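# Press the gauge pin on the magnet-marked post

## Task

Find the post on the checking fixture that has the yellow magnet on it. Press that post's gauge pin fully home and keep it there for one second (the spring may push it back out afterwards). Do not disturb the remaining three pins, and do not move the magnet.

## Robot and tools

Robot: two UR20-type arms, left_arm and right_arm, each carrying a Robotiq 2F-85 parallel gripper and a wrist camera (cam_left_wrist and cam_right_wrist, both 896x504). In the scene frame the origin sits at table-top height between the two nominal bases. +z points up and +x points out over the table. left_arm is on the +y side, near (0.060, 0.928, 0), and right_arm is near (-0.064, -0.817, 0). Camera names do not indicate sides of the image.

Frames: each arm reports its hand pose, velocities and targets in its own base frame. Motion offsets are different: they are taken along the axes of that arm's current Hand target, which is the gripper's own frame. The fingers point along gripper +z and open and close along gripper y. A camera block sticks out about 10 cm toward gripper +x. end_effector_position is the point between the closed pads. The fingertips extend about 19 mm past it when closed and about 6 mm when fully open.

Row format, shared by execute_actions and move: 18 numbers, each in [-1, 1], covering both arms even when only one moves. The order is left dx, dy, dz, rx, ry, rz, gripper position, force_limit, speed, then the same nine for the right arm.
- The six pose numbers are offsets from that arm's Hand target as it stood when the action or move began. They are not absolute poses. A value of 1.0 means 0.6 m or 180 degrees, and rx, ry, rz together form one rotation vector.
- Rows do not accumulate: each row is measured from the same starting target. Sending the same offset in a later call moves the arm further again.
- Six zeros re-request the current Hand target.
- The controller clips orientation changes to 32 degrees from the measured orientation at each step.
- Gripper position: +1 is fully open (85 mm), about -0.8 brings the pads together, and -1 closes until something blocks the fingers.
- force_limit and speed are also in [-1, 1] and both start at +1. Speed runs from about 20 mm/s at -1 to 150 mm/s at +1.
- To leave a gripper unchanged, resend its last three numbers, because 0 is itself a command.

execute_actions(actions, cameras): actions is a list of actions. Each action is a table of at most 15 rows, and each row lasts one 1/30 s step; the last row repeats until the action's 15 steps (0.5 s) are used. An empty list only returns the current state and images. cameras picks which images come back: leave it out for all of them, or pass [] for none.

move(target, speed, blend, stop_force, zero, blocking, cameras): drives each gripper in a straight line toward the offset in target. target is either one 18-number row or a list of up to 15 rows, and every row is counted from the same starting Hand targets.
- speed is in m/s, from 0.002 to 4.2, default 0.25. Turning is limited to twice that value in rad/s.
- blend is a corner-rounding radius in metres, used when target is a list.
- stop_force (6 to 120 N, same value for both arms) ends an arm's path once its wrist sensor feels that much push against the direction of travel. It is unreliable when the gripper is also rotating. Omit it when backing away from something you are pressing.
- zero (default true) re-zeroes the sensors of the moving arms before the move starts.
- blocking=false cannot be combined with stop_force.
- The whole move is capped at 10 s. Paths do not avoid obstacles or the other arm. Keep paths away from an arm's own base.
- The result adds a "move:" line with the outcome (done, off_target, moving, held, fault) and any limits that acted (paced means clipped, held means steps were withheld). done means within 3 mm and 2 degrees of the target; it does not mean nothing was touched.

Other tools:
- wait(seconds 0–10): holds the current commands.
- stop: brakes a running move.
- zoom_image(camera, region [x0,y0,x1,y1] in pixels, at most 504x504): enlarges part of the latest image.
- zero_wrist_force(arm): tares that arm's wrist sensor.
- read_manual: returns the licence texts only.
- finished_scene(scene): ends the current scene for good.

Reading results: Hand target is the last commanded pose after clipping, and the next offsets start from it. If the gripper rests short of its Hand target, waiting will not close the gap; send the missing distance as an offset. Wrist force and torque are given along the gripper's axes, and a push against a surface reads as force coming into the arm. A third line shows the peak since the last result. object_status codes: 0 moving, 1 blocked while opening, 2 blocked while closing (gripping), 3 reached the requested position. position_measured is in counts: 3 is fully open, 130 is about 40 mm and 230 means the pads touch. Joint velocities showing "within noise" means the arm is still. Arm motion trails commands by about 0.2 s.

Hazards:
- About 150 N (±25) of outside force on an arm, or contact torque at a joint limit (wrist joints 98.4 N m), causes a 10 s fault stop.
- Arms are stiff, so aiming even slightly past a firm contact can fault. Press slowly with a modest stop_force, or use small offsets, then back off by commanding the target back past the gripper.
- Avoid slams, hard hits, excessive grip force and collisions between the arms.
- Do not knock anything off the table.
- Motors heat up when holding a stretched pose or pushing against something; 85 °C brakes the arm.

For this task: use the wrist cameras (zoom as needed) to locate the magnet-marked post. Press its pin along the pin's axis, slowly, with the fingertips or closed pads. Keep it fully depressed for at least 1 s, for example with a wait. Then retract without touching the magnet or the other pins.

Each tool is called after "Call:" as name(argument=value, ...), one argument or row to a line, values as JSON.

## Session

Call:
execute_actions(
  actions=[],
)

Scene clock: 0.00 s.
left_arm: end_effector_position=(+1.6020, +0.5513, +0.3701) position_measured=3 object_status=3 end_effector_quat_wxyz=(-0.049, +0.940, +0.190, +0.279) | right_arm: end_effector_position=(+0.4481, +0.4679, +0.3319) position_measured=3 object_status=3 end_effector_quat_wxyz=(-0.272, +0.502, +0.649, +0.503)
Joint positions: left_arm=[0.193 -0.686 0.985 -2.439 -1.472 -3.319] | right_arm=[4.007 -1.969 -2.772 1.193 2.076 2.519]
Joint velocities: within noise
Joint torques (N m): no reading
Motor temperatures (°C): left_arm=[24 35 26 38 34 34] | right_arm=[28 35 36 37 34 38]
Wrist force (N): no reading
Wrist torque (N m): no reading
Wrist force, peak (N): no reading
Hand target: left_arm +1.6020, +0.5513, +0.3701; -0.049, +0.940, +0.190, +0.279 | right_arm +0.4481, +0.4679, +0.3319; -0.272, +0.502, +0.649, +0.503
Tool commands: left_gripper/position=+1.0 left_gripper/force_limit=+1.0 left_gripper/speed=+1.0 right_gripper/position=+1.0 right_gripper/force_limit=+1.0 right_gripper/speed=+1.0
camera_calibration:
cam_left_wrist: T_world_to_cam=[[0.280319, -0.958405, -0.0536817, 0.116011], [-0.933413, -0.259108, -0.248199, 1.75322], [0.223966, 0.119682, -0.967221, 0.0591923], [0, 0, 0, 1]] pos_world=[1.5907, 0.558373, 0.498626]
cam_right_wrist: T_world_to_cam=[[0.956613, -0.13676, 0.257272, -0.433465], [0.120637, -0.61784, -0.776995, 0.502422], [0.265214, 0.774319, -0.574535, -0.162484], [0, 0, 0, 1]] pos_world=[0.39714, 0.37695, 0.408545]

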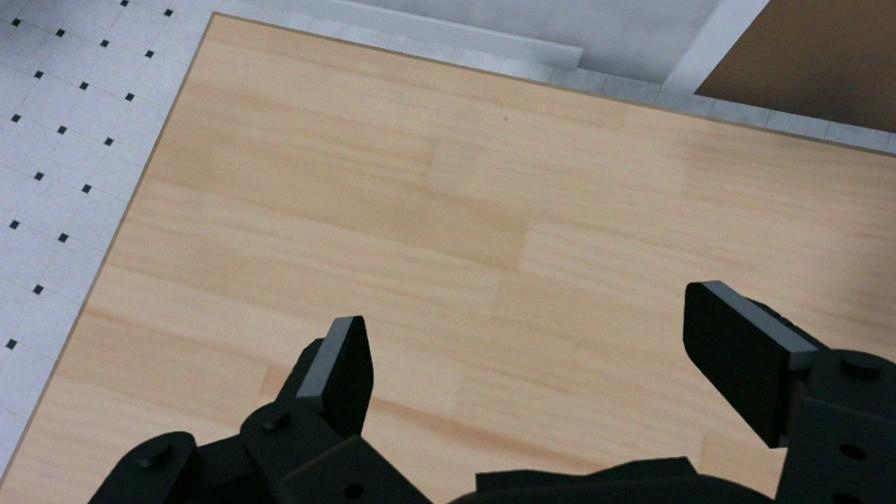

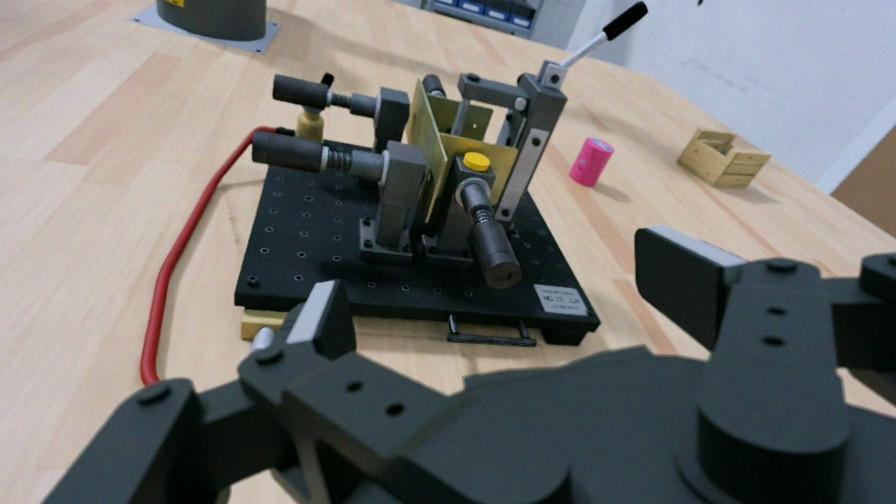

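Call:
move(
  target=[0,0,0,0,0,0,1,1,1,0.0137,0.1625,0.27,0.1158,-0.371,0.0633,-0.85,-1,0],
  speed=0.4,
  cameras=["cam_right_wrist"],
)

Call:
zoom_image(
  camera="cam_right_wrist",
  region=[250, 0, 750, 380],
)

Scene clock: 5.80 s.
left_arm: end_effector_position=(+1.6020, +0.5513, +0.3701) position_measured=3 object_status=3 end_effector_quat_wxyz=(-0.049, +0.940, +0.190, +0.279) | right_arm: end_effector_position=(+0.5601, +0.6200, +0.3197) position_measured=232 object_status=3 end_effector_quat_wxyz=(+0.000, +0.698, +0.716, -0.001)
Joint positions: left_arm=[0.193 -0.686 0.985 -2.439 -1.472 -3.319] | right_arm=[4.221 -1.653 -2.135 -0.926 1.57 2.624]
Joint velocities: within noise
Joint torques (N m): left_arm=[4.47 -283.83 -108.75 -10.98 2.59 -0.02] | right_arm=[20.92 67.86 111.24 3.28 -3.47 5.36]
Motor temperatures (°C): left_arm=[24 35 26 38 34 34] | right_arm=[28 35 36 37 34 38]
Wrist force (N): left_arm=[0.2 -0.1 -0.2] | right_arm=[-0.7 2.0 0.5]
Wrist torque (N m): left_arm=[-0.01 -0.02 -0.01] | right_arm=[1.10 0.38 -0.71]
Wrist force, peak (N): left_arm=[0.7 -0.5 -0.3] | right_arm=[1.7 3.3 0.3]
Hand target: left_arm +1.6020, +0.5513, +0.3701; -0.049, +0.940, +0.190, +0.279 | right_arm +0.5601, +0.6200, +0.3197; +0.000, +0.698, +0.716, -0.001
Off the commanded pose: left_arm 0.000 m, 0 deg | right_arm 0.000 m, 0 deg.
move: done
camera_calibration:
cam_right_wrist: T_world_to_cam=[[0.987949, -0.137886, 0.0703161, -0.473666], [-0.152386, -0.946093, 0.285807, 0.590052], [0.0271167, -0.293078, -0.955704, 0.60008], [0, 0, 0, 1]] pos_world=[0.541602, 0.668802, 0.438165]
Images, in order (width x height): cam_right_wrist 896x504.

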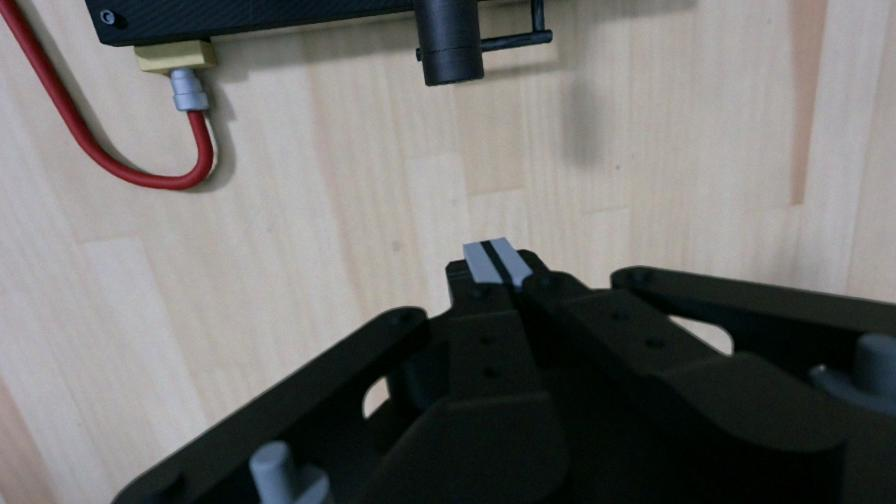

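Scaled by 1.008 from the camera's 896x504 image, which has a finer 1280x720 frame.

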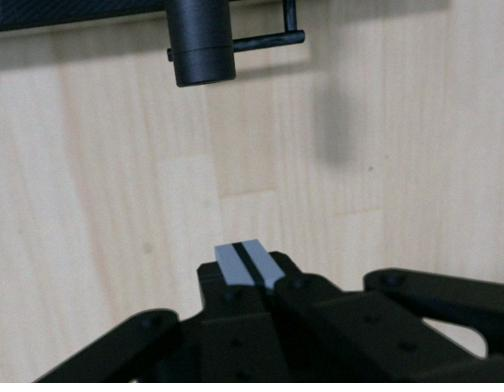

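Call:
move(
  target=[0,0,0,0,0,0,1,1,1,0,0.015,0.2,0,0,0,-0.85,-1,0],
  speed=0.3,
  cameras=["cam_right_wrist"],
)

Call:
zoom_image(
  camera="cam_right_wrist",
  region=[300, 0, 650, 350],
)

Scene clock: 7.60 s.
left_arm: end_effector_position=(+1.6020, +0.5513, +0.3701) position_measured=3 object_status=3 end_effector_quat_wxyz=(-0.049, +0.940, +0.190, +0.279) | right_arm: end_effector_position=(+0.5690, +0.6200, +0.1999) position_measured=232 object_status=3 end_effector_quat_wxyz=(+0.000, +0.698, +0.716, -0.001)
Joint positions: left_arm=[0.193 -0.686 0.985 -2.439 -1.472 -3.319] | right_arm=[4.211 -1.773 -2.211 -0.73 1.57 2.615]
Joint velocities: within noise
Joint torques (N m): left_arm=[1.26 -283.99 -109.36 -11.58 3.15 0.91] | right_arm=[-19.74 87.28 63.21 15.66 -0.82 -6.68]
Motor temperatures (°C): left_arm=[24 35 26 38 34 34] | right_arm=[28 35 36 37 34 38]
Wrist force (N): left_arm=[0.4 0.1 -0.1] | right_arm=[-1.0 2.2 0.5]
Wrist torque (N m): left_arm=[0.03 -0.05 -0.01] | right_arm=[1.23 0.29 -0.71]
Wrist force, peak (N): left_arm=[0.4 0.5 -0.3] | right_arm=[-0.5 2.7 3.6]
Hand target: left_arm +1.6020, +0.5513, +0.3701; -0.049, +0.940, +0.190, +0.279 | right_arm +0.5690, +0.6200, +0.1997; +0.000, +0.698, +0.716, -0.001
Off the commanded pose: left_arm 0.000 m, 0 deg | right_arm 0.000 m, 0 deg.
move: done
camera_calibration:
cam_right_wrist: T_world_to_cam=[[0.987936, -0.137958, 0.0703625, -0.474093], [-0.152472, -0.946046, 0.285918, 0.625643], [0.0271215, -0.293197, -0.955667, 0.485409], [0, 0, 0, 1]] pos_world=[0.550601, 0.668802, 0.318365]
Images, in order (width x height): cam_right_wrist 896x504.

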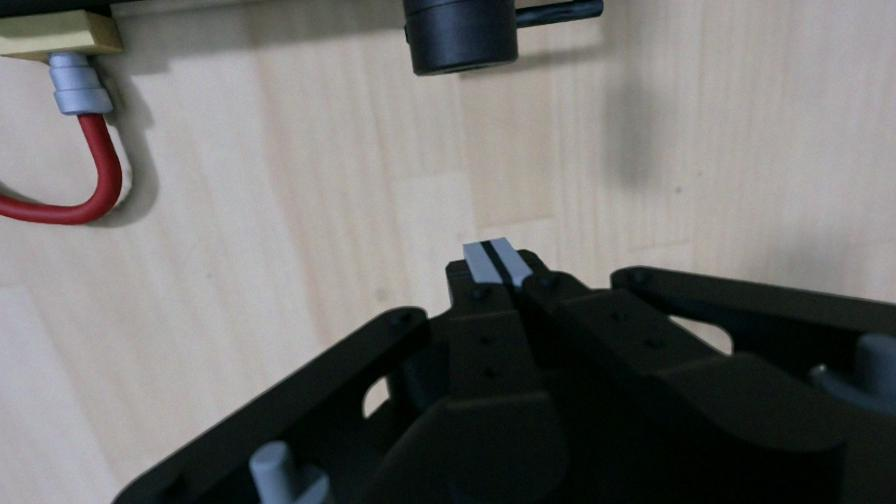

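Scaled by 1.440 from the camera's 896x504 image, which has a finer 1280x720 frame.

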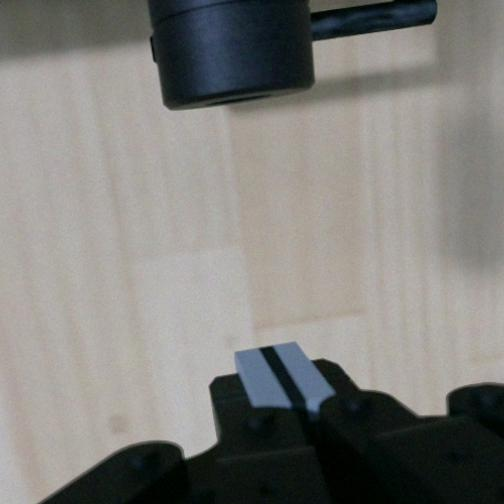

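Call:
move(
  target=[
    [0,0,0,0,0,0,1,1,1,0,0,0.0533,0,0,0,-0.85,-1,0],
    [0,0,0,0,0,0,1,1,1,0.0667,0.0017,0.0533,0,0,0,-0.85,-1,0],
  ],
  speed=0.2,
  blend=0.01,
  cameras=["cam_right_wrist"],
)

Call:
zoom_image(
  camera="cam_right_wrist",
  region=[300, 50, 650, 350],
)

Scene clock: 9.13 s.
left_arm: end_effector_position=(+1.6020, +0.5513, +0.3701) position_measured=3 object_status=3 end_effector_quat_wxyz=(-0.049, +0.940, +0.190, +0.279) | right_arm: end_effector_position=(+0.5690, +0.6598, +0.1677) position_measured=232 object_status=3 end_effector_quat_wxyz=(+0.000, +0.698, +0.716, -0.001)
Joint positions: left_arm=[0.193 -0.686 0.985 -2.439 -1.472 -3.319] | right_arm=[4.234 -1.837 -2.188 -0.689 1.57 2.637]
Joint velocities: within noise
Joint torques (N m): left_arm=[4.22 -279.5 -108.19 -11.35 2.75 1.95] | right_arm=[28.55 95.31 86.65 4.09 3.82 4.63]
Motor temperatures (°C): left_arm=[24 35 26 38 34 34] | right_arm=[28 35 36 37 34 38]
Wrist force (N): left_arm=[0.2 -0.2 -0.3] | right_arm=[-1.5 2.5 0.2]
Wrist torque (N m): left_arm=[-0.02 -0.02 -0.01] | right_arm=[1.39 0.51 -0.70]
Wrist force, peak (N): left_arm=[0.5 -0.2 -0.5] | right_arm=[-3.7 2.4 2.6]
Hand target: left_arm +1.6020, +0.5513, +0.3701; -0.049, +0.940, +0.190, +0.279 | right_arm +0.5690, +0.6600, +0.1677; +0.000, +0.698, +0.716, -0.001
Off the commanded pose: left_arm 0.000 m, 0 deg | right_arm 0.000 m, 0 deg.
move: done
camera_calibration:
cam_right_wrist: T_world_to_cam=[[0.987953, -0.137896, 0.070239, -0.466257], [-0.152377, -0.946054, 0.285942, 0.672433], [0.0270198, -0.2932, -0.955669, 0.466367], [0, 0, 0, 1]] pos_world=[0.550502, 0.708602, 0.286165]
Images, in order (width x height): cam_right_wrist 896x504.

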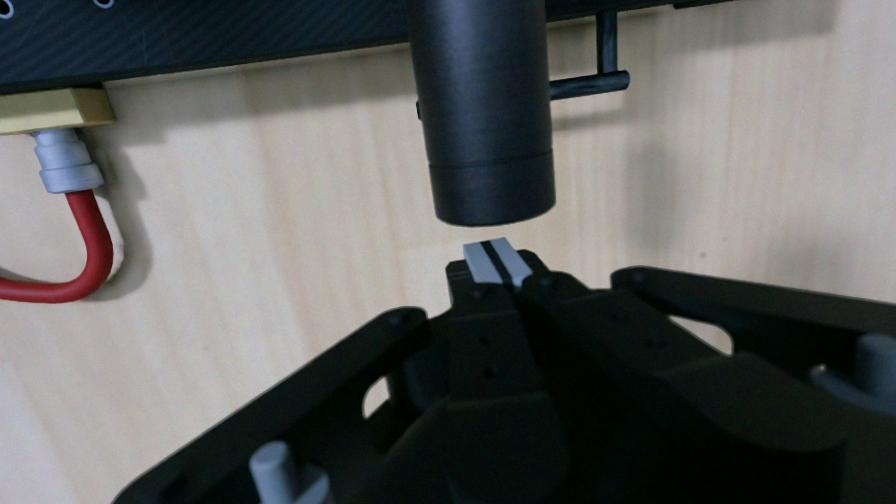

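Scaled by 1.440 from the camera's 896x504 image, which has a finer 1280x720 frame.

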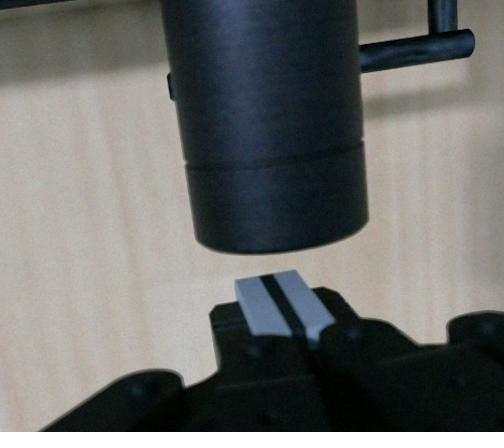

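Call:
move(
  target=[
    [0,0,0,0,0,0,1,1,1,0.037,0.001,0,0,0,0,-0.85,-1,0],
    [0,0,0,0,0,0,1,1,1,0.08,0.002,0,0,0,0,-0.85,-1,0],
  ],
  speed=[0.03,0.012],
  stop_force=35,
  cameras=["cam_right_wrist"],
)

Scene clock: 12.03 s.
left_arm: end_effector_position=(+1.6020, +0.5513, +0.3701) position_measured=3 object_status=3 end_effector_quat_wxyz=(-0.049, +0.940, +0.190, +0.279) | right_arm: end_effector_position=(+0.5690, +0.6906, +0.1676) position_measured=232 object_status=3 end_effector_quat_wxyz=(+0.001, +0.698, +0.716, -0.001)
Joint positions: left_arm=[0.193 -0.686 0.985 -2.439 -1.472 -3.319] | right_arm=[4.25 -1.859 -2.155 -0.7 1.57 2.653]
Joint velocities: within noise
Joint torques (N m): left_arm=[6.56 -284.73 -111.77 -11.77 4.33 2.25] | right_arm=[-3.17 151.86 85.94 21.31 8.09 -6.99]
Motor temperatures (°C): left_arm=[24 35 26 38 34 34] | right_arm=[28 35 36 37 34 38]
Wrist force (N): left_arm=[0.5 -0.3 0.1] | right_arm=[-27.7 3.6 7.8]
Wrist torque (N m): left_arm=[-0.05 -0.08 0.00] | right_arm=[1.38 0.65 -0.53]
Wrist force, peak (N): left_arm=[0.7 -0.2 -0.3] | right_arm=[-64.1 3.5 -13.0]
Hand target: left_arm +1.6020, +0.5513, +0.3701; -0.049, +0.940, +0.190, +0.279 | right_arm +0.5690, +0.6906, +0.1676; +0.000, +0.698, +0.716, -0.001 (not the last commanded pose)
Off the commanded pose: left_arm 0.000 m, 0 deg | right_arm 0.017 m, 0 deg.
move: contact (right_arm); path passed 1 of 2 targets
camera_calibration:
cam_right_wrist: T_world_to_cam=[[0.987952, -0.137894, 0.0702521, -0.462007], [-0.152381, -0.946026, 0.286032, 0.701556], [0.0270184, -0.293291, -0.955641, 0.475362], [0, 0, 0, 1]] pos_world=[0.550502, 0.739402, 0.286065]
Images, in order (width x height): cam_right_wrist 896x504.

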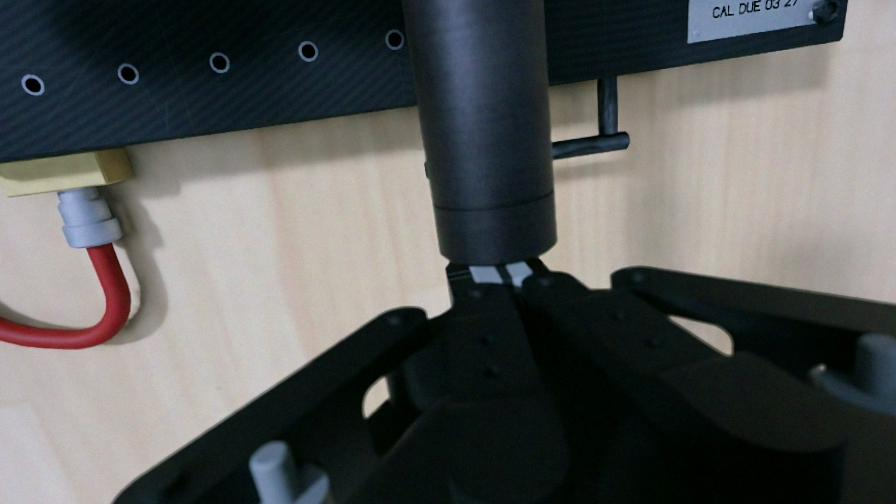

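Call:
move(
  target=[0,0,0,0,0,0,1,1,1,0.02,0.0005,0,0,0,0,-0.85,-1,0],
  speed=0.004,
  stop_force=25,
  cameras=[],
)

Call:
wait(
  seconds=1.2,
  cameras=["cam_right_wrist"],
)

Scene clock: 12.97 s.
left_arm: end_effector_position=(+1.6020, +0.5513, +0.3701) position_measured=3 object_status=3 end_effector_quat_wxyz=(-0.049, +0.940, +0.190, +0.279) | right_arm: end_effector_position=(+0.5690, +0.6908, +0.1676) position_measured=232 object_status=3 end_effector_quat_wxyz=(+0.001, +0.698, +0.716, -0.001)
Joint positions: left_arm=[0.193 -0.686 0.985 -2.439 -1.472 -3.319] | right_arm=[4.25 -1.859 -2.155 -0.7 1.57 2.653]
Joint velocities: within noise
Joint torques (N m): left_arm=[2.42 -284.5 -114.13 -11.28 3.94 1.74] | right_arm=[21.55 133.69 100.26 29.67 9.39 -0.49]
Motor temperatures (°C): left_arm=[24 35 26 38 34 34] | right_arm=[28 35 36 37 34 38]
Wrist force (N): left_arm=[0.4 -0.1 -0.2] | right_arm=[-59.9 -3.8 -15.3]
Wrist torque (N m): left_arm=[-0.01 -0.06 -0.01] | right_arm=[1.19 1.14 -0.48]
Wrist force, peak (N): left_arm=[0.4 -0.5 -0.2] | right_arm=[-63.8 -5.6 -13.5]
Hand target: left_arm +1.6020, +0.5513, +0.3701; -0.049, +0.940, +0.190, +0.279 | right_arm +0.5690, +0.6908, +0.1676; +0.001, +0.698, +0.716, -0.001 (not the last commanded pose)
Off the commanded pose: left_arm 0.000 m, 0 deg | right_arm 0.012 m, 0 deg.
move: contact (right_arm)
No camera images: "cameras" was empty.

Scene clock: 14.17 s.
left_arm: end_effector_position=(+1.6020, +0.5513, +0.3701) position_measured=3 object_status=3 end_effector_quat_wxyz=(-0.049, +0.940, +0.190, +0.279) | right_arm: end_effector_position=(+0.5690, +0.6908, +0.1676) position_measured=232 object_status=3 end_effector_quat_wxyz=(+0.001, +0.698, +0.716, -0.001)
Joint positions: left_arm=[0.193 -0.686 0.985 -2.439 -1.472 -3.319] | right_arm=[4.25 -1.859 -2.155 -0.7 1.57 2.653]
Joint velocities: within noise
Joint torques (N m): left_arm=[6.39 -286.19 -113.68 -11.41 4.51 2.24] | right_arm=[18.18 135.12 98.96 26.31 9.49 -6.68]
Motor temperatures (°C): left_arm=[24 35 26 38 34 34] | right_arm=[28 35 36 37 34 38]
Wrist force (N): left_arm=[0.3 -0.3 0.1] | right_arm=[-56.7 -1.8 -13.5]
Wrist torque (N m): left_arm=[-0.04 -0.04 -0.01] | right_arm=[1.27 1.16 -0.48]
Wrist force, peak (N): left_arm=[0.7 -0.1 0.1] | right_arm=[-60.4 -3.8 -16.2]
Hand target: left_arm +1.6020, +0.5513, +0.3701; -0.049, +0.940, +0.190, +0.279 | right_arm +0.5690, +0.6908, +0.1676; +0.001, +0.698, +0.716, -0.001 (not the last commanded pose)
Tool commands: left_gripper/position=+1.0 left_gripper/force_limit=+1.0 left_gripper/speed=+1.0 right_gripper/position=-0.85 right_gripper/force_limit=-1.0 right_gripper/speed=+0.0
Off the commanded pose: left_arm 0.000 m, 0 deg | right_arm 0.012 m, 0 deg.
wait: 1.20 s; at rest by 0.17 s
camera_calibration:
cam_right_wrist: T_world_to_cam=[[0.987953, -0.137883, 0.0702625, -0.461991], [-0.152377, -0.946, 0.286122, 0.701697], [0.0270168, -0.293382, -0.955614, 0.475481], [0, 0, 0, 1]] pos_world=[0.550502, 0.739602, 0.286066]
Images, in order (width x height): cam_right_wrist 896x504.

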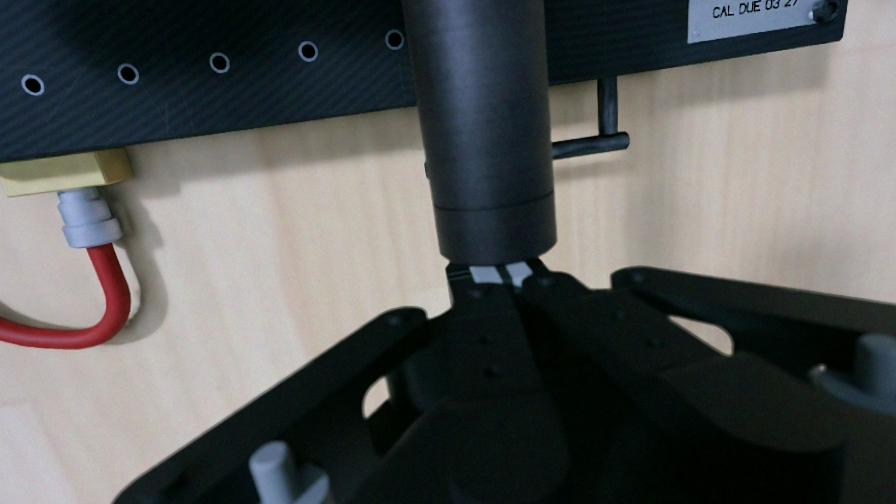

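Call:
move(
  target=[0,0,0,0,0,0,1,1,1,-0.08,-0.002,0,0,0,0,-0.85,-1,0],
  speed=0.08,
  cameras=["cam_right_wrist"],
)

Scene clock: 16.97 s.
left_arm: end_effector_position=(+1.6020, +0.5513, +0.3701) position_measured=3 object_status=3 end_effector_quat_wxyz=(-0.049, +0.940, +0.190, +0.279) | right_arm: end_effector_position=(+0.5691, +0.6430, +0.1677) position_measured=232 object_status=3 end_effector_quat_wxyz=(+0.001, +0.698, +0.716, -0.001)
Joint positions: left_arm=[0.193 -0.686 0.985 -2.439 -1.472 -3.319] | right_arm=[4.224 -1.825 -2.205 -0.684 1.57 2.628]
Joint velocities: within noise
Joint torques (N m): left_arm=[4.38 -286.54 -112.16 -10.85 5.91 1.83] | right_arm=[-24.18 134.99 60.15 15.4 -3.68 -7.27]
Motor temperatures (°C): left_arm=[24 35 26 38 34 34] | right_arm=[28 35 36 37 34 38]
Wrist force (N): left_arm=[0.3 0.0 0.1] | right_arm=[-0.1 2.2 2.0]
Wrist torque (N m): left_arm=[0.02 -0.05 0.00] | right_arm=[1.35 0.26 -0.69]
Wrist force, peak (N): left_arm=[0.4 -0.3 -0.4] | right_arm=[-56.9 -2.1 -13.5]
Hand target: left_arm +1.6020, +0.5513, +0.3701; -0.049, +0.940, +0.190, +0.279 | right_arm +0.5691, +0.6428, +0.1677; +0.001, +0.698, +0.716, -0.001
Off the commanded pose: left_arm 0.000 m, 0 deg | right_arm 0.000 m, 0 deg.
move: done
camera_calibration:
cam_right_wrist: T_world_to_cam=[[0.987969, -0.137792, 0.0702197, -0.468747], [-0.152275, -0.94604, 0.286042, 0.65646], [0.0270164, -0.293293, -0.955641, 0.461497], [0, 0, 0, 1]] pos_world=[0.550602, 0.691802, 0.286165]
Images, in order (width x height): cam_right_wrist 896x504.

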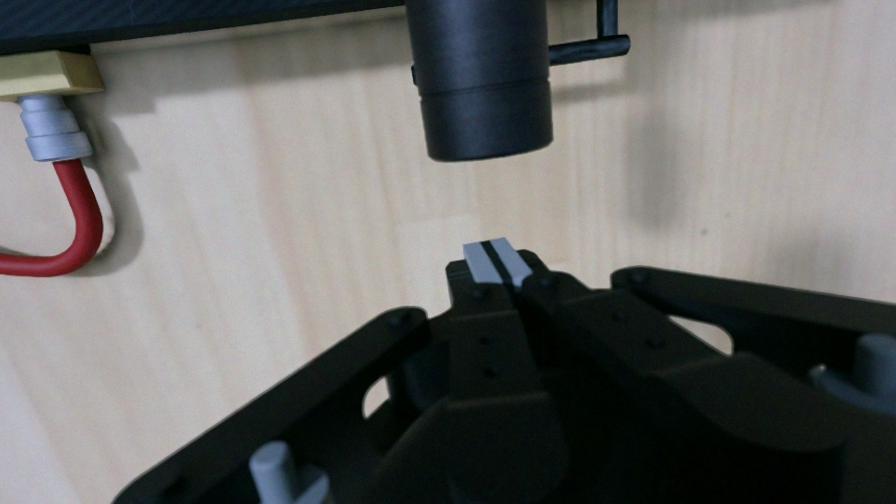

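Call:
finished_scene(
  scene=2,
)

The scene is finished: the task was done.


## Next scene

The same job, from a new start.

Call:
execute_actions(
  actions=[],
)

Scene clock: 0.00 s.
left_arm: end_effector_position=(+0.3071, -0.4220, +0.1602) position_measured=3 object_status=3 end_effector_quat_wxyz=(+0.066, +0.956, -0.074, +0.275) | right_arm: end_effector_position=(+0.4900, -0.3027, +0.2369) position_measured=3 object_status=3 end_effector_quat_wxyz=(+0.548, -0.467, -0.511, -0.471)
Joint positions: left_arm=[-1.763 -1.739 2.857 -2.766 -1.003 1.555] | right_arm=[2.511 -2.074 -2.06 -2.212 2.389 -0.015]
Joint velocities: within noise
Joint torques (N m): no reading
Motor temperatures (°C): left_arm=[24 35 26 38 34 33] | right_arm=[28 35 35 36 33 38]
Wrist force (N): no reading
Wrist torque (N m): no reading
Wrist force, peak (N): no reading
Hand target: left_arm +0.3071, -0.4220, +0.1602; +0.066, +0.956, -0.074, +0.275 | right_arm +0.4900, -0.3027, +0.2369; +0.548, -0.467, -0.511, -0.471
Tool commands: left_gripper/position=+1.0 left_gripper/force_limit=+1.0 left_gripper/speed=+1.0 right_gripper/position=+1.0 right_gripper/force_limit=+1.0 right_gripper/speed=+1.0
camera_calibration:
cam_left_wrist: T_world_to_cam=[[-0.285835, -0.958093, 0.0188626, -0.30276], [-0.929607, 0.27245, -0.248197, 0.463413], [0.232657, -0.0884782, -0.968526, 0.172428], [0, 0, 0, 1]] pos_world=[0.304136, -0.401073, 0.28773]
cam_right_wrist: T_world_to_cam=[[0.978979, 0.0562001, -0.196068, -0.399553], [-0.174505, -0.266853, -0.947807, 0.238768], [-0.105588, 0.962097, -0.251436, 0.530477], [0, 0, 0, 1]] pos_world=[0.488832, -0.424199, 0.281347]

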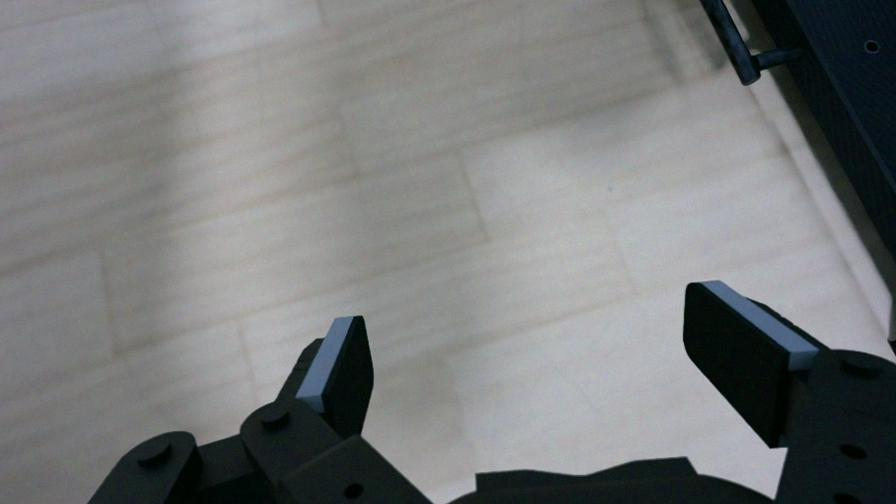

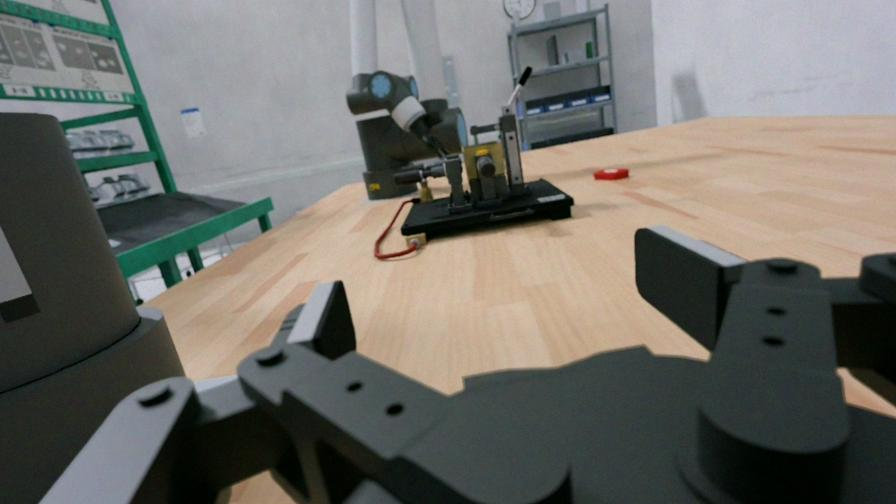

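Call:
zoom_image(
  camera="cam_right_wrist",
  region=[340, 40, 620, 270],
)

Scaled by 1.800 from the camera's 896x504 image, which has a finer 1280x720 frame.

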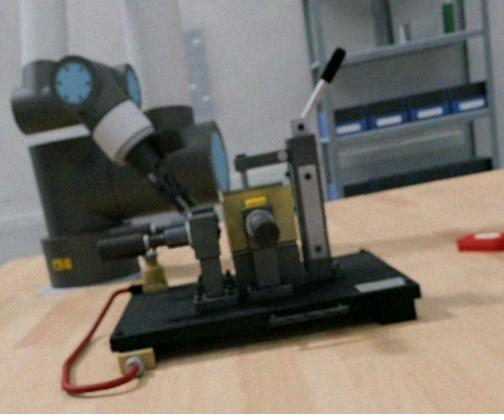

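Call:
zoom_image(
  camera="cam_right_wrist",
  region=[400, 90, 560, 230],
)

Scaled by 3.150 from the camera's 896x504 image, which has a finer 1280x720 frame.

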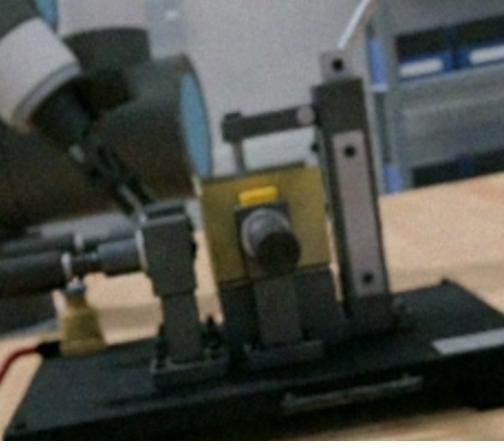

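Call:
move(
  target=[0,0,0,0,0,0,1,1,1,0.218,0.126,0.834,-0.008,-0.139,0.0036,-0.85,-1,0],
  speed=0.4,
  cameras=["cam_right_wrist"],
)

Call:
zoom_image(
  camera="cam_right_wrist",
  region=[250, 50, 750, 430],
)

Scene clock: 4.20 s.
left_arm: end_effector_position=(+0.3071, -0.4220, +0.1602) position_measured=3 object_status=3 end_effector_quat_wxyz=(+0.066, +0.956, -0.074, +0.275) | right_arm: end_effector_position=(+0.5094, +0.1977, +0.3866) position_measured=232 object_status=3 end_effector_quat_wxyz=(-0.421, +0.567, +0.609, +0.362)
Joint positions: left_arm=[-1.763 -1.739 2.857 -2.766 -1.003 1.555] | right_arm=[3.31 -1.513 -2.603 -0.459 2.743 1.76]
Joint velocities: within noise
Joint torques (N m): left_arm=[4.76 -9.21 -58.19 -9.21 3.71 -0.73] | right_arm=[17.86 24.89 51.86 15.52 1.9 5.61]
Motor temperatures (°C): left_arm=[24 35 26 38 34 33] | right_arm=[28 35 35 36 33 38]
Wrist force (N): left_arm=[0.2 0.1 -0.1] | right_arm=[-0.2 0.4 0.8]
Wrist torque (N m): left_arm=[0.03 -0.02 0.00] | right_arm=[0.58 0.19 -0.08]
Wrist force, peak (N): left_arm=[-0.1 -0.5 -0.3] | right_arm=[2.3 1.1 4.7]
Hand target: left_arm +0.3071, -0.4220, +0.1602; +0.066, +0.956, -0.074, +0.275 | right_arm +0.5094, +0.1977, +0.3866; -0.421, +0.567, +0.609, +0.362
Off the commanded pose: left_arm 0.000 m, 0 deg | right_arm 0.000 m, 0 deg.
move: done
camera_calibration:
cam_right_wrist: T_world_to_cam=[[0.986511, -0.0338854, -0.160148, -0.417234], [-0.144343, -0.64151, -0.753412, 0.501131], [-0.0772071, 0.766366, -0.637748, 0.262435], [0, 0, 0, 1]] pos_world=[0.504203, 0.106221, 0.478106]
Images, in order (width x height): cam_right_wrist 896x504.

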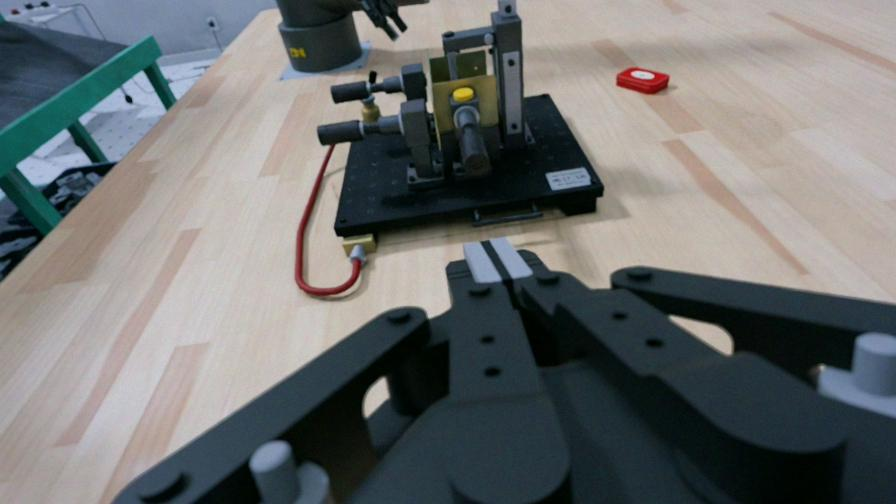

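Scaled by 1.008 from the camera's 896x504 image, which has a finer 1280x720 frame.

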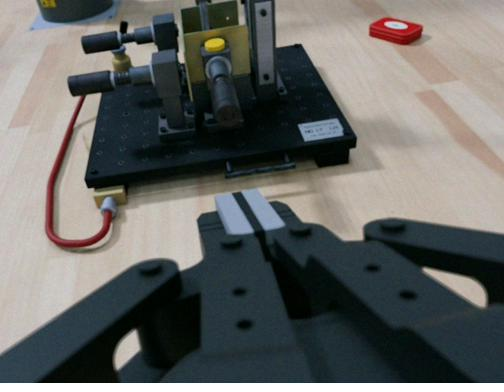

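Call:
move(
  target=[0,0,0,0,0,0,1,1,1,-0.0083,0.0892,0.698,-0.0248,-0.3738,0.0151,-0.85,-1,0],
  speed=0.4,
  cameras=["cam_right_wrist"],
)

Call:
zoom_image(
  camera="cam_right_wrist",
  region=[300, 0, 650, 350],
)

Scene clock: 7.37 s.
left_arm: end_effector_position=(+0.3071, -0.4220, +0.1602) position_measured=3 object_status=3 end_effector_quat_wxyz=(+0.066, +0.956, -0.074, +0.275) | right_arm: end_effector_position=(+0.5199, +0.5851, +0.2191) position_measured=232 object_status=3 end_effector_quat_wxyz=(+0.000, +0.701, +0.713, +0.000)
Joint positions: left_arm=[-1.763 -1.739 2.857 -2.766 -1.003 1.555] | right_arm=[4.246 -1.692 -2.277 -0.745 1.571 2.657]
Joint velocities: within noise
Joint torques (N m): left_arm=[5.25 -6.21 -58.58 -8.01 4.18 -1.23] | right_arm=[19.97 68.09 90.33 6.66 -4.04 6.16]
Motor temperatures (°C): left_arm=[24 35 26 38 34 33] | right_arm=[28 35 35 36 33 38]
Wrist force (N): left_arm=[0.2 -0.2 -0.1] | right_arm=[-0.2 2.1 1.6]
Wrist torque (N m): left_arm=[-0.03 -0.04 0.00] | right_arm=[1.47 0.15 -0.45]
Wrist force, peak (N): left_arm=[0.4 0.1 -0.4] | right_arm=[4.2 2.3 2.8]
Hand target: left_arm +0.3071, -0.4220, +0.1602; +0.066, +0.956, -0.074, +0.275 | right_arm +0.5199, +0.5852, +0.2190; +0.000, +0.701, +0.713, +0.000
Off the commanded pose: left_arm 0.000 m, 0 deg | right_arm 0.000 m, 0 deg.
move: done
camera_calibration:
cam_right_wrist: T_world_to_cam=[[0.986745, -0.146368, 0.0700777, -0.425989], [-0.160408, -0.945117, 0.284646, 0.583514], [0.0245687, -0.292114, -0.956068, 0.495574], [0, 0, 0, 1]] pos_world=[0.501768, 0.633902, 0.33756]
Images, in order (width x height): cam_right_wrist 896x504.

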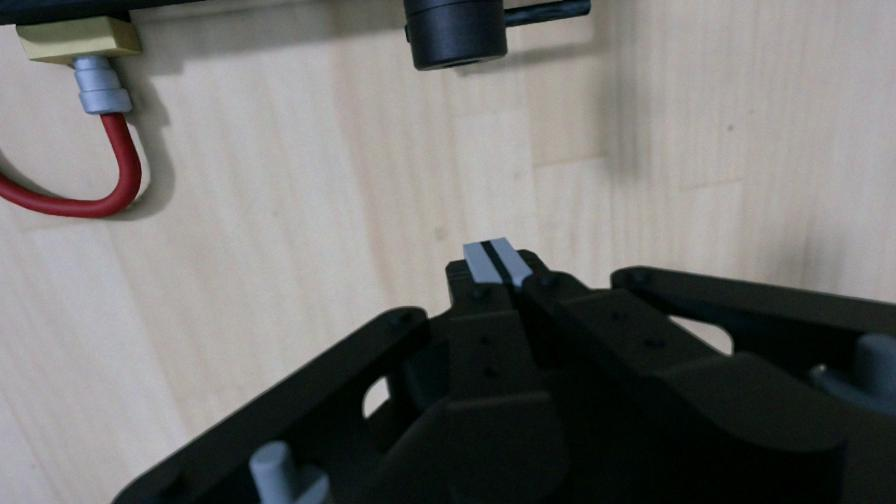

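Scaled by 1.440 from the camera's 896x504 image, which has a finer 1280x720 frame.

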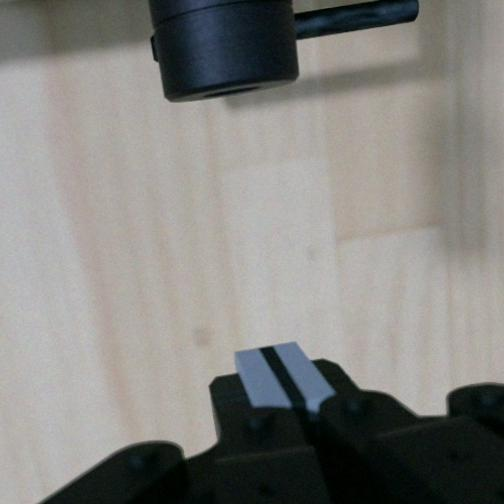

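Call:
move(
  target=[
    [0,0,0,0,0,0,1,1,1,0,0.0035,0.085,0,0,0,-0.85,-1,0],
    [0,0,0,0,0,0,1,1,1,0.0747,0.0047,0.085,0,0,0,-0.85,-1,0],
  ],
  speed=0.2,
  blend=0.01,
  cameras=["cam_right_wrist"],
)

Scene clock: 8.73 s.
left_arm: end_effector_position=(+0.3071, -0.4220, +0.1602) position_measured=3 object_status=3 end_effector_quat_wxyz=(+0.066, +0.956, -0.074, +0.275) | right_arm: end_effector_position=(+0.5219, +0.6298, +0.1680) position_measured=232 object_status=3 end_effector_quat_wxyz=(+0.000, +0.701, +0.713, +0.000)
Joint positions: left_arm=[-1.763 -1.739 2.857 -2.766 -1.003 1.555] | right_arm=[4.269 -1.786 -2.261 -0.666 1.571 2.68]
Joint velocities: within noise
Joint torques (N m): left_arm=[4.15 -12.25 -60.38 -7.71 3.3 -0.83] | right_arm=[22.46 86.72 85.69 6.12 3.3 5.24]
Motor temperatures (°C): left_arm=[24 35 26 38 34 33] | right_arm=[28 35 35 36 33 38]
Wrist force (N): left_arm=[-0.1 0.2 -0.2] | right_arm=[-1.0 2.2 2.0]
Wrist torque (N m): left_arm=[0.04 0.02 0.00] | right_arm=[1.55 0.17 -0.40]
Wrist force, peak (N): left_arm=[0.1 -0.2 -0.3] | right_arm=[-2.4 2.7 3.3]
Hand target: left_arm +0.3071, -0.4220, +0.1602; +0.066, +0.956, -0.074, +0.275 | right_arm +0.5219, +0.6300, +0.1680; +0.000, +0.701, +0.713, +0.000
Off the commanded pose: left_arm 0.000 m, 0 deg | right_arm 0.000 m, 0 deg.
move: done
camera_calibration:
cam_right_wrist: T_world_to_cam=[[0.986744, -0.146359, 0.070104, -0.417951], [-0.160412, -0.945062, 0.284826, 0.640556], [0.0245659, -0.292296, -0.956012, 0.459834], [0, 0, 0, 1]] pos_world=[0.503868, 0.678602, 0.28646]
Images, in order (width x height): cam_right_wrist 896x504.

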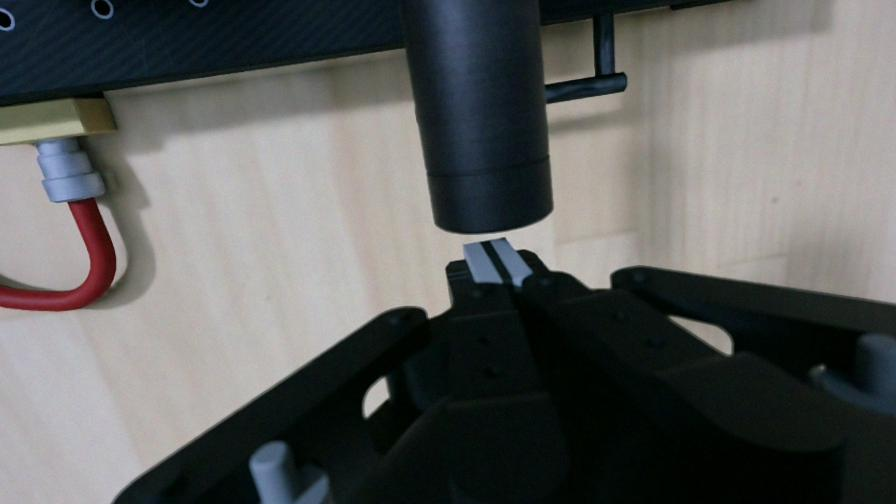

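Call:
move(
  target=[
    [0,0,0,0,0,0,1,1,1,0.034,0.0006,0,0,0,0,-0.85,-1,0],
    [0,0,0,0,0,0,1,1,1,0.077,0.0013,0,0,0,0,-0.85,-1,0],
  ],
  speed=[0.03,0.01],
  stop_force=35,
  cameras=[],
)

Call:
move(
  target=[0,0,0,0,0,0,1,1,1,0.02,0.0003,0,0,0,0,-0.85,-1,0],
  speed=0.004,
  stop_force=25,
  cameras=["cam_right_wrist"],
)

Call:
wait(
  seconds=1.2,
  cameras=[],
)

Scene clock: 11.77 s.
left_arm: end_effector_position=(+0.3071, -0.4220, +0.1602) position_measured=3 object_status=3 end_effector_quat_wxyz=(+0.066, +0.956, -0.074, +0.275) | right_arm: end_effector_position=(+0.5219, +0.6588, +0.1680) position_measured=232 object_status=3 end_effector_quat_wxyz=(+0.000, +0.701, +0.713, +0.000)
Joint positions: left_arm=[-1.763 -1.739 2.857 -2.766 -1.003 1.555] | right_arm=[4.284 -1.808 -2.231 -0.675 1.571 2.696]
Joint velocities: within noise
Joint torques (N m): left_arm=[10.68 -8.45 -62.33 -7.31 5.01 -0.71] | right_arm=[-4.66 141.94 85.51 21.72 8.85 -7.49]
Motor temperatures (°C): left_arm=[24 35 26 38 34 33] | right_arm=[28 35 35 36 33 38]
Wrist force (N): left_arm=[-0.1 0.0 0.0] | right_arm=[-27.0 4.6 8.8]
Wrist torque (N m): left_arm=[0.00 0.03 0.00] | right_arm=[1.66 0.38 -0.39]
Wrist force, peak (N): left_arm=[0.5 0.1 -0.3] | right_arm=[-58.5 3.3 -11.4]
Hand target: left_arm +0.3071, -0.4220, +0.1602; +0.066, +0.956, -0.074, +0.275 | right_arm +0.5219, +0.6588, +0.1680; +0.000, +0.701, +0.713, +0.000 (not the last commanded pose)
Off the commanded pose: left_arm 0.000 m, 0 deg | right_arm 0.017 m, 0 deg.
move: contact (right_arm); path passed 1 of 2 targets
No camera images: "cameras" was empty.

Scene clock: 12.50 s.
left_arm: end_effector_position=(+0.3071, -0.4220, +0.1602) position_measured=3 object_status=3 end_effector_quat_wxyz=(+0.066, +0.956, -0.074, +0.275) | right_arm: end_effector_position=(+0.5219, +0.6590, +0.1680) position_measured=232 object_status=3 end_effector_quat_wxyz=(+0.000, +0.701, +0.713, +0.000)
Joint positions: left_arm=[-1.763 -1.739 2.857 -2.766 -1.003 1.555] | right_arm=[4.284 -1.808 -2.231 -0.675 1.571 2.696]
Joint velocities: within noise
Joint torques (N m): left_arm=[13.13 -6.73 -64.28 -6.97 4.49 -0.7] | right_arm=[16.16 120.29 101.28 30.42 9.46 2.84]
Motor temperatures (°C): left_arm=[24 35 26 38 34 33] | right_arm=[28 35 35 36 33 38]
Wrist force (N): left_arm=[-0.2 -0.1 0.1] | right_arm=[-61.6 -2.1 -14.6]
Wrist torque (N m): left_arm=[-0.02 0.04 0.00] | right_arm=[1.60 0.96 -0.46]
Wrist force, peak (N): left_arm=[0.2 -0.1 -0.5] | right_arm=[-63.7 -2.7 -10.8]
Hand target: left_arm +0.3071, -0.4220, +0.1602; +0.066, +0.956, -0.074, +0.275 | right_arm +0.5219, +0.6589, +0.1680; +0.000, +0.701, +0.713, +0.000 (not the last commanded pose)
Off the commanded pose: left_arm 0.000 m, 0 deg | right_arm 0.012 m, 0 deg.
move: contact (right_arm)
camera_calibration:
cam_right_wrist: T_world_to_cam=[[0.986762, -0.146257, 0.0700718, -0.413749], [-0.160306, -0.945077, 0.284836, 0.668106], [0.0245639, -0.292298, -0.956012, 0.468372], [0, 0, 0, 1]] pos_world=[0.503868, 0.707802, 0.28646]
Images, in order (width x height): cam_right_wrist 896x504.

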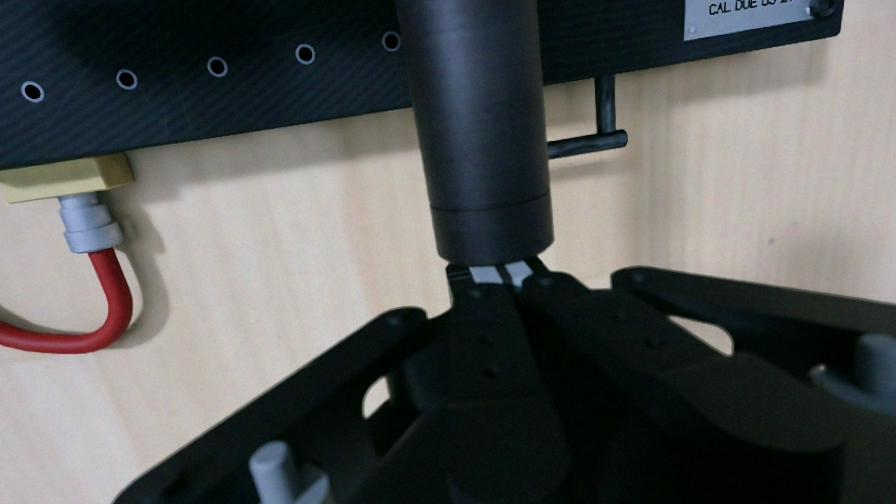

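Scene clock: 13.70 s.
left_arm: end_effector_position=(+0.3071, -0.4220, +0.1602) position_measured=3 object_status=3 end_effector_quat_wxyz=(+0.066, +0.956, -0.074, +0.275) | right_arm: end_effector_position=(+0.5219, +0.6589, +0.1680) position_measured=232 object_status=3 end_effector_quat_wxyz=(+0.000, +0.701, +0.713, +0.000)
Joint positions: left_arm=[-1.763 -1.739 2.857 -2.766 -1.003 1.555] | right_arm=[4.284 -1.808 -2.231 -0.675 1.571 2.696]
Joint velocities: within noise
Joint torques (N m): left_arm=[8.52 -6.28 -64.14 -7.29 3.97 -0.67] | right_arm=[13.99 127.54 100 26.24 8.74 0.46]
Motor temperatures (°C): left_arm=[24 35 26 38 34 33] | right_arm=[28 35 35 36 33 38]
Wrist force (N): left_arm=[0.4 -0.1 0.0] | right_arm=[-56.1 0.3 -9.9]
Wrist torque (N m): left_arm=[-0.01 -0.07 0.00] | right_arm=[1.61 0.87 -0.44]
Wrist force, peak (N): left_arm=[-0.5 -0.1 -0.2] | right_arm=[-61.1 -2.2 -14.6]
Hand target: left_arm +0.3071, -0.4220, +0.1602; +0.066, +0.956, -0.074, +0.275 | right_arm +0.5219, +0.6589, +0.1680; +0.000, +0.701, +0.713, +0.000 (not the last commanded pose)
Tool commands: left_gripper/position=+1.0 left_gripper/force_limit=+1.0 left_gripper/speed=+1.0 right_gripper/position=-0.85 right_gripper/force_limit=-1.0 right_gripper/speed=+0.0
Off the commanded pose: left_arm 0.000 m, 0 deg | right_arm 0.012 m, 0 deg.
wait: 1.20 s; at rest by 0.17 s
No camera images: "cameras" was empty.

Exactly as expected. Back off and finish.

Call:
move(
  target=[0,0,0,0,0,0,1,1,1,-0.08,-0.0014,0,0,0,0,-0.85,-1,0],
  speed=0.08,
  cameras=["cam_right_wrist"],
)

Call:
finished_scene(
  scene=3,
)

Scene clock: 14.87 s.
left_arm: end_effector_position=(+0.3071, -0.4220, +0.1602) position_measured=3 object_status=3 end_effector_quat_wxyz=(+0.066, +0.956, -0.074, +0.275) | right_arm: end_effector_position=(+0.5219, +0.6111, +0.1680) position_measured=232 object_status=3 end_effector_quat_wxyz=(+0.000, +0.701, +0.713, +0.000)
Joint positions: left_arm=[-1.763 -1.739 2.857 -2.766 -1.003 1.555] | right_arm=[4.258 -1.773 -2.281 -0.66 1.571 2.67]
Joint velocities: within noise
Joint torques (N m): left_arm=[14.16 -7.29 -67.68 -7.62 4.57 -0.78] | right_arm=[-29.47 128.07 59.7 14.65 -3.87 -8.06]
Motor temperatures (°C): left_arm=[24 35 26 38 34 33] | right_arm=[28 35 35 36 33 38]
Wrist force (N): left_arm=[0.0 0.0 0.0] | right_arm=[-1.2 1.7 1.7]
Wrist torque (N m): left_arm=[0.00 -0.01 0.00] | right_arm=[1.39 0.17 -0.44]
Wrist force, peak (N): left_arm=[0.2 0.1 -0.4] | right_arm=[-56.1 0.1 -10.4]
Hand target: left_arm +0.3071, -0.4220, +0.1602; +0.066, +0.956, -0.074, +0.275 | right_arm +0.5219, +0.6109, +0.1680; +0.000, +0.701, +0.713, +0.000
Off the commanded pose: left_arm 0.000 m, 0 deg | right_arm 0.000 m, 0 deg.
move: done
camera_calibration:
cam_right_wrist: T_world_to_cam=[[0.98676, -0.146266, 0.0700745, -0.420636], [-0.160315, -0.945076, 0.284835, 0.622919], [0.024564, -0.292298, -0.956012, 0.454402], [0, 0, 0, 1]] pos_world=[0.503768, 0.660002, 0.28646]
Images, in order (width x height): cam_right_wrist 896x504.

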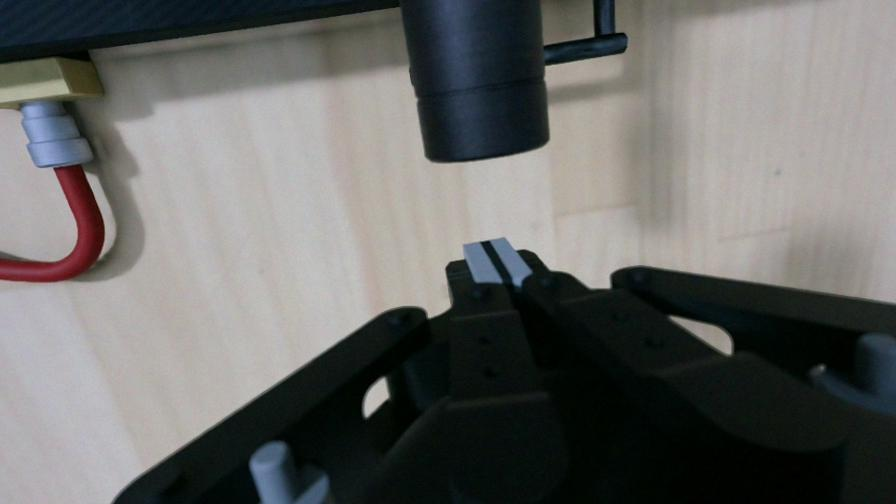

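The scene is finished: the task was done.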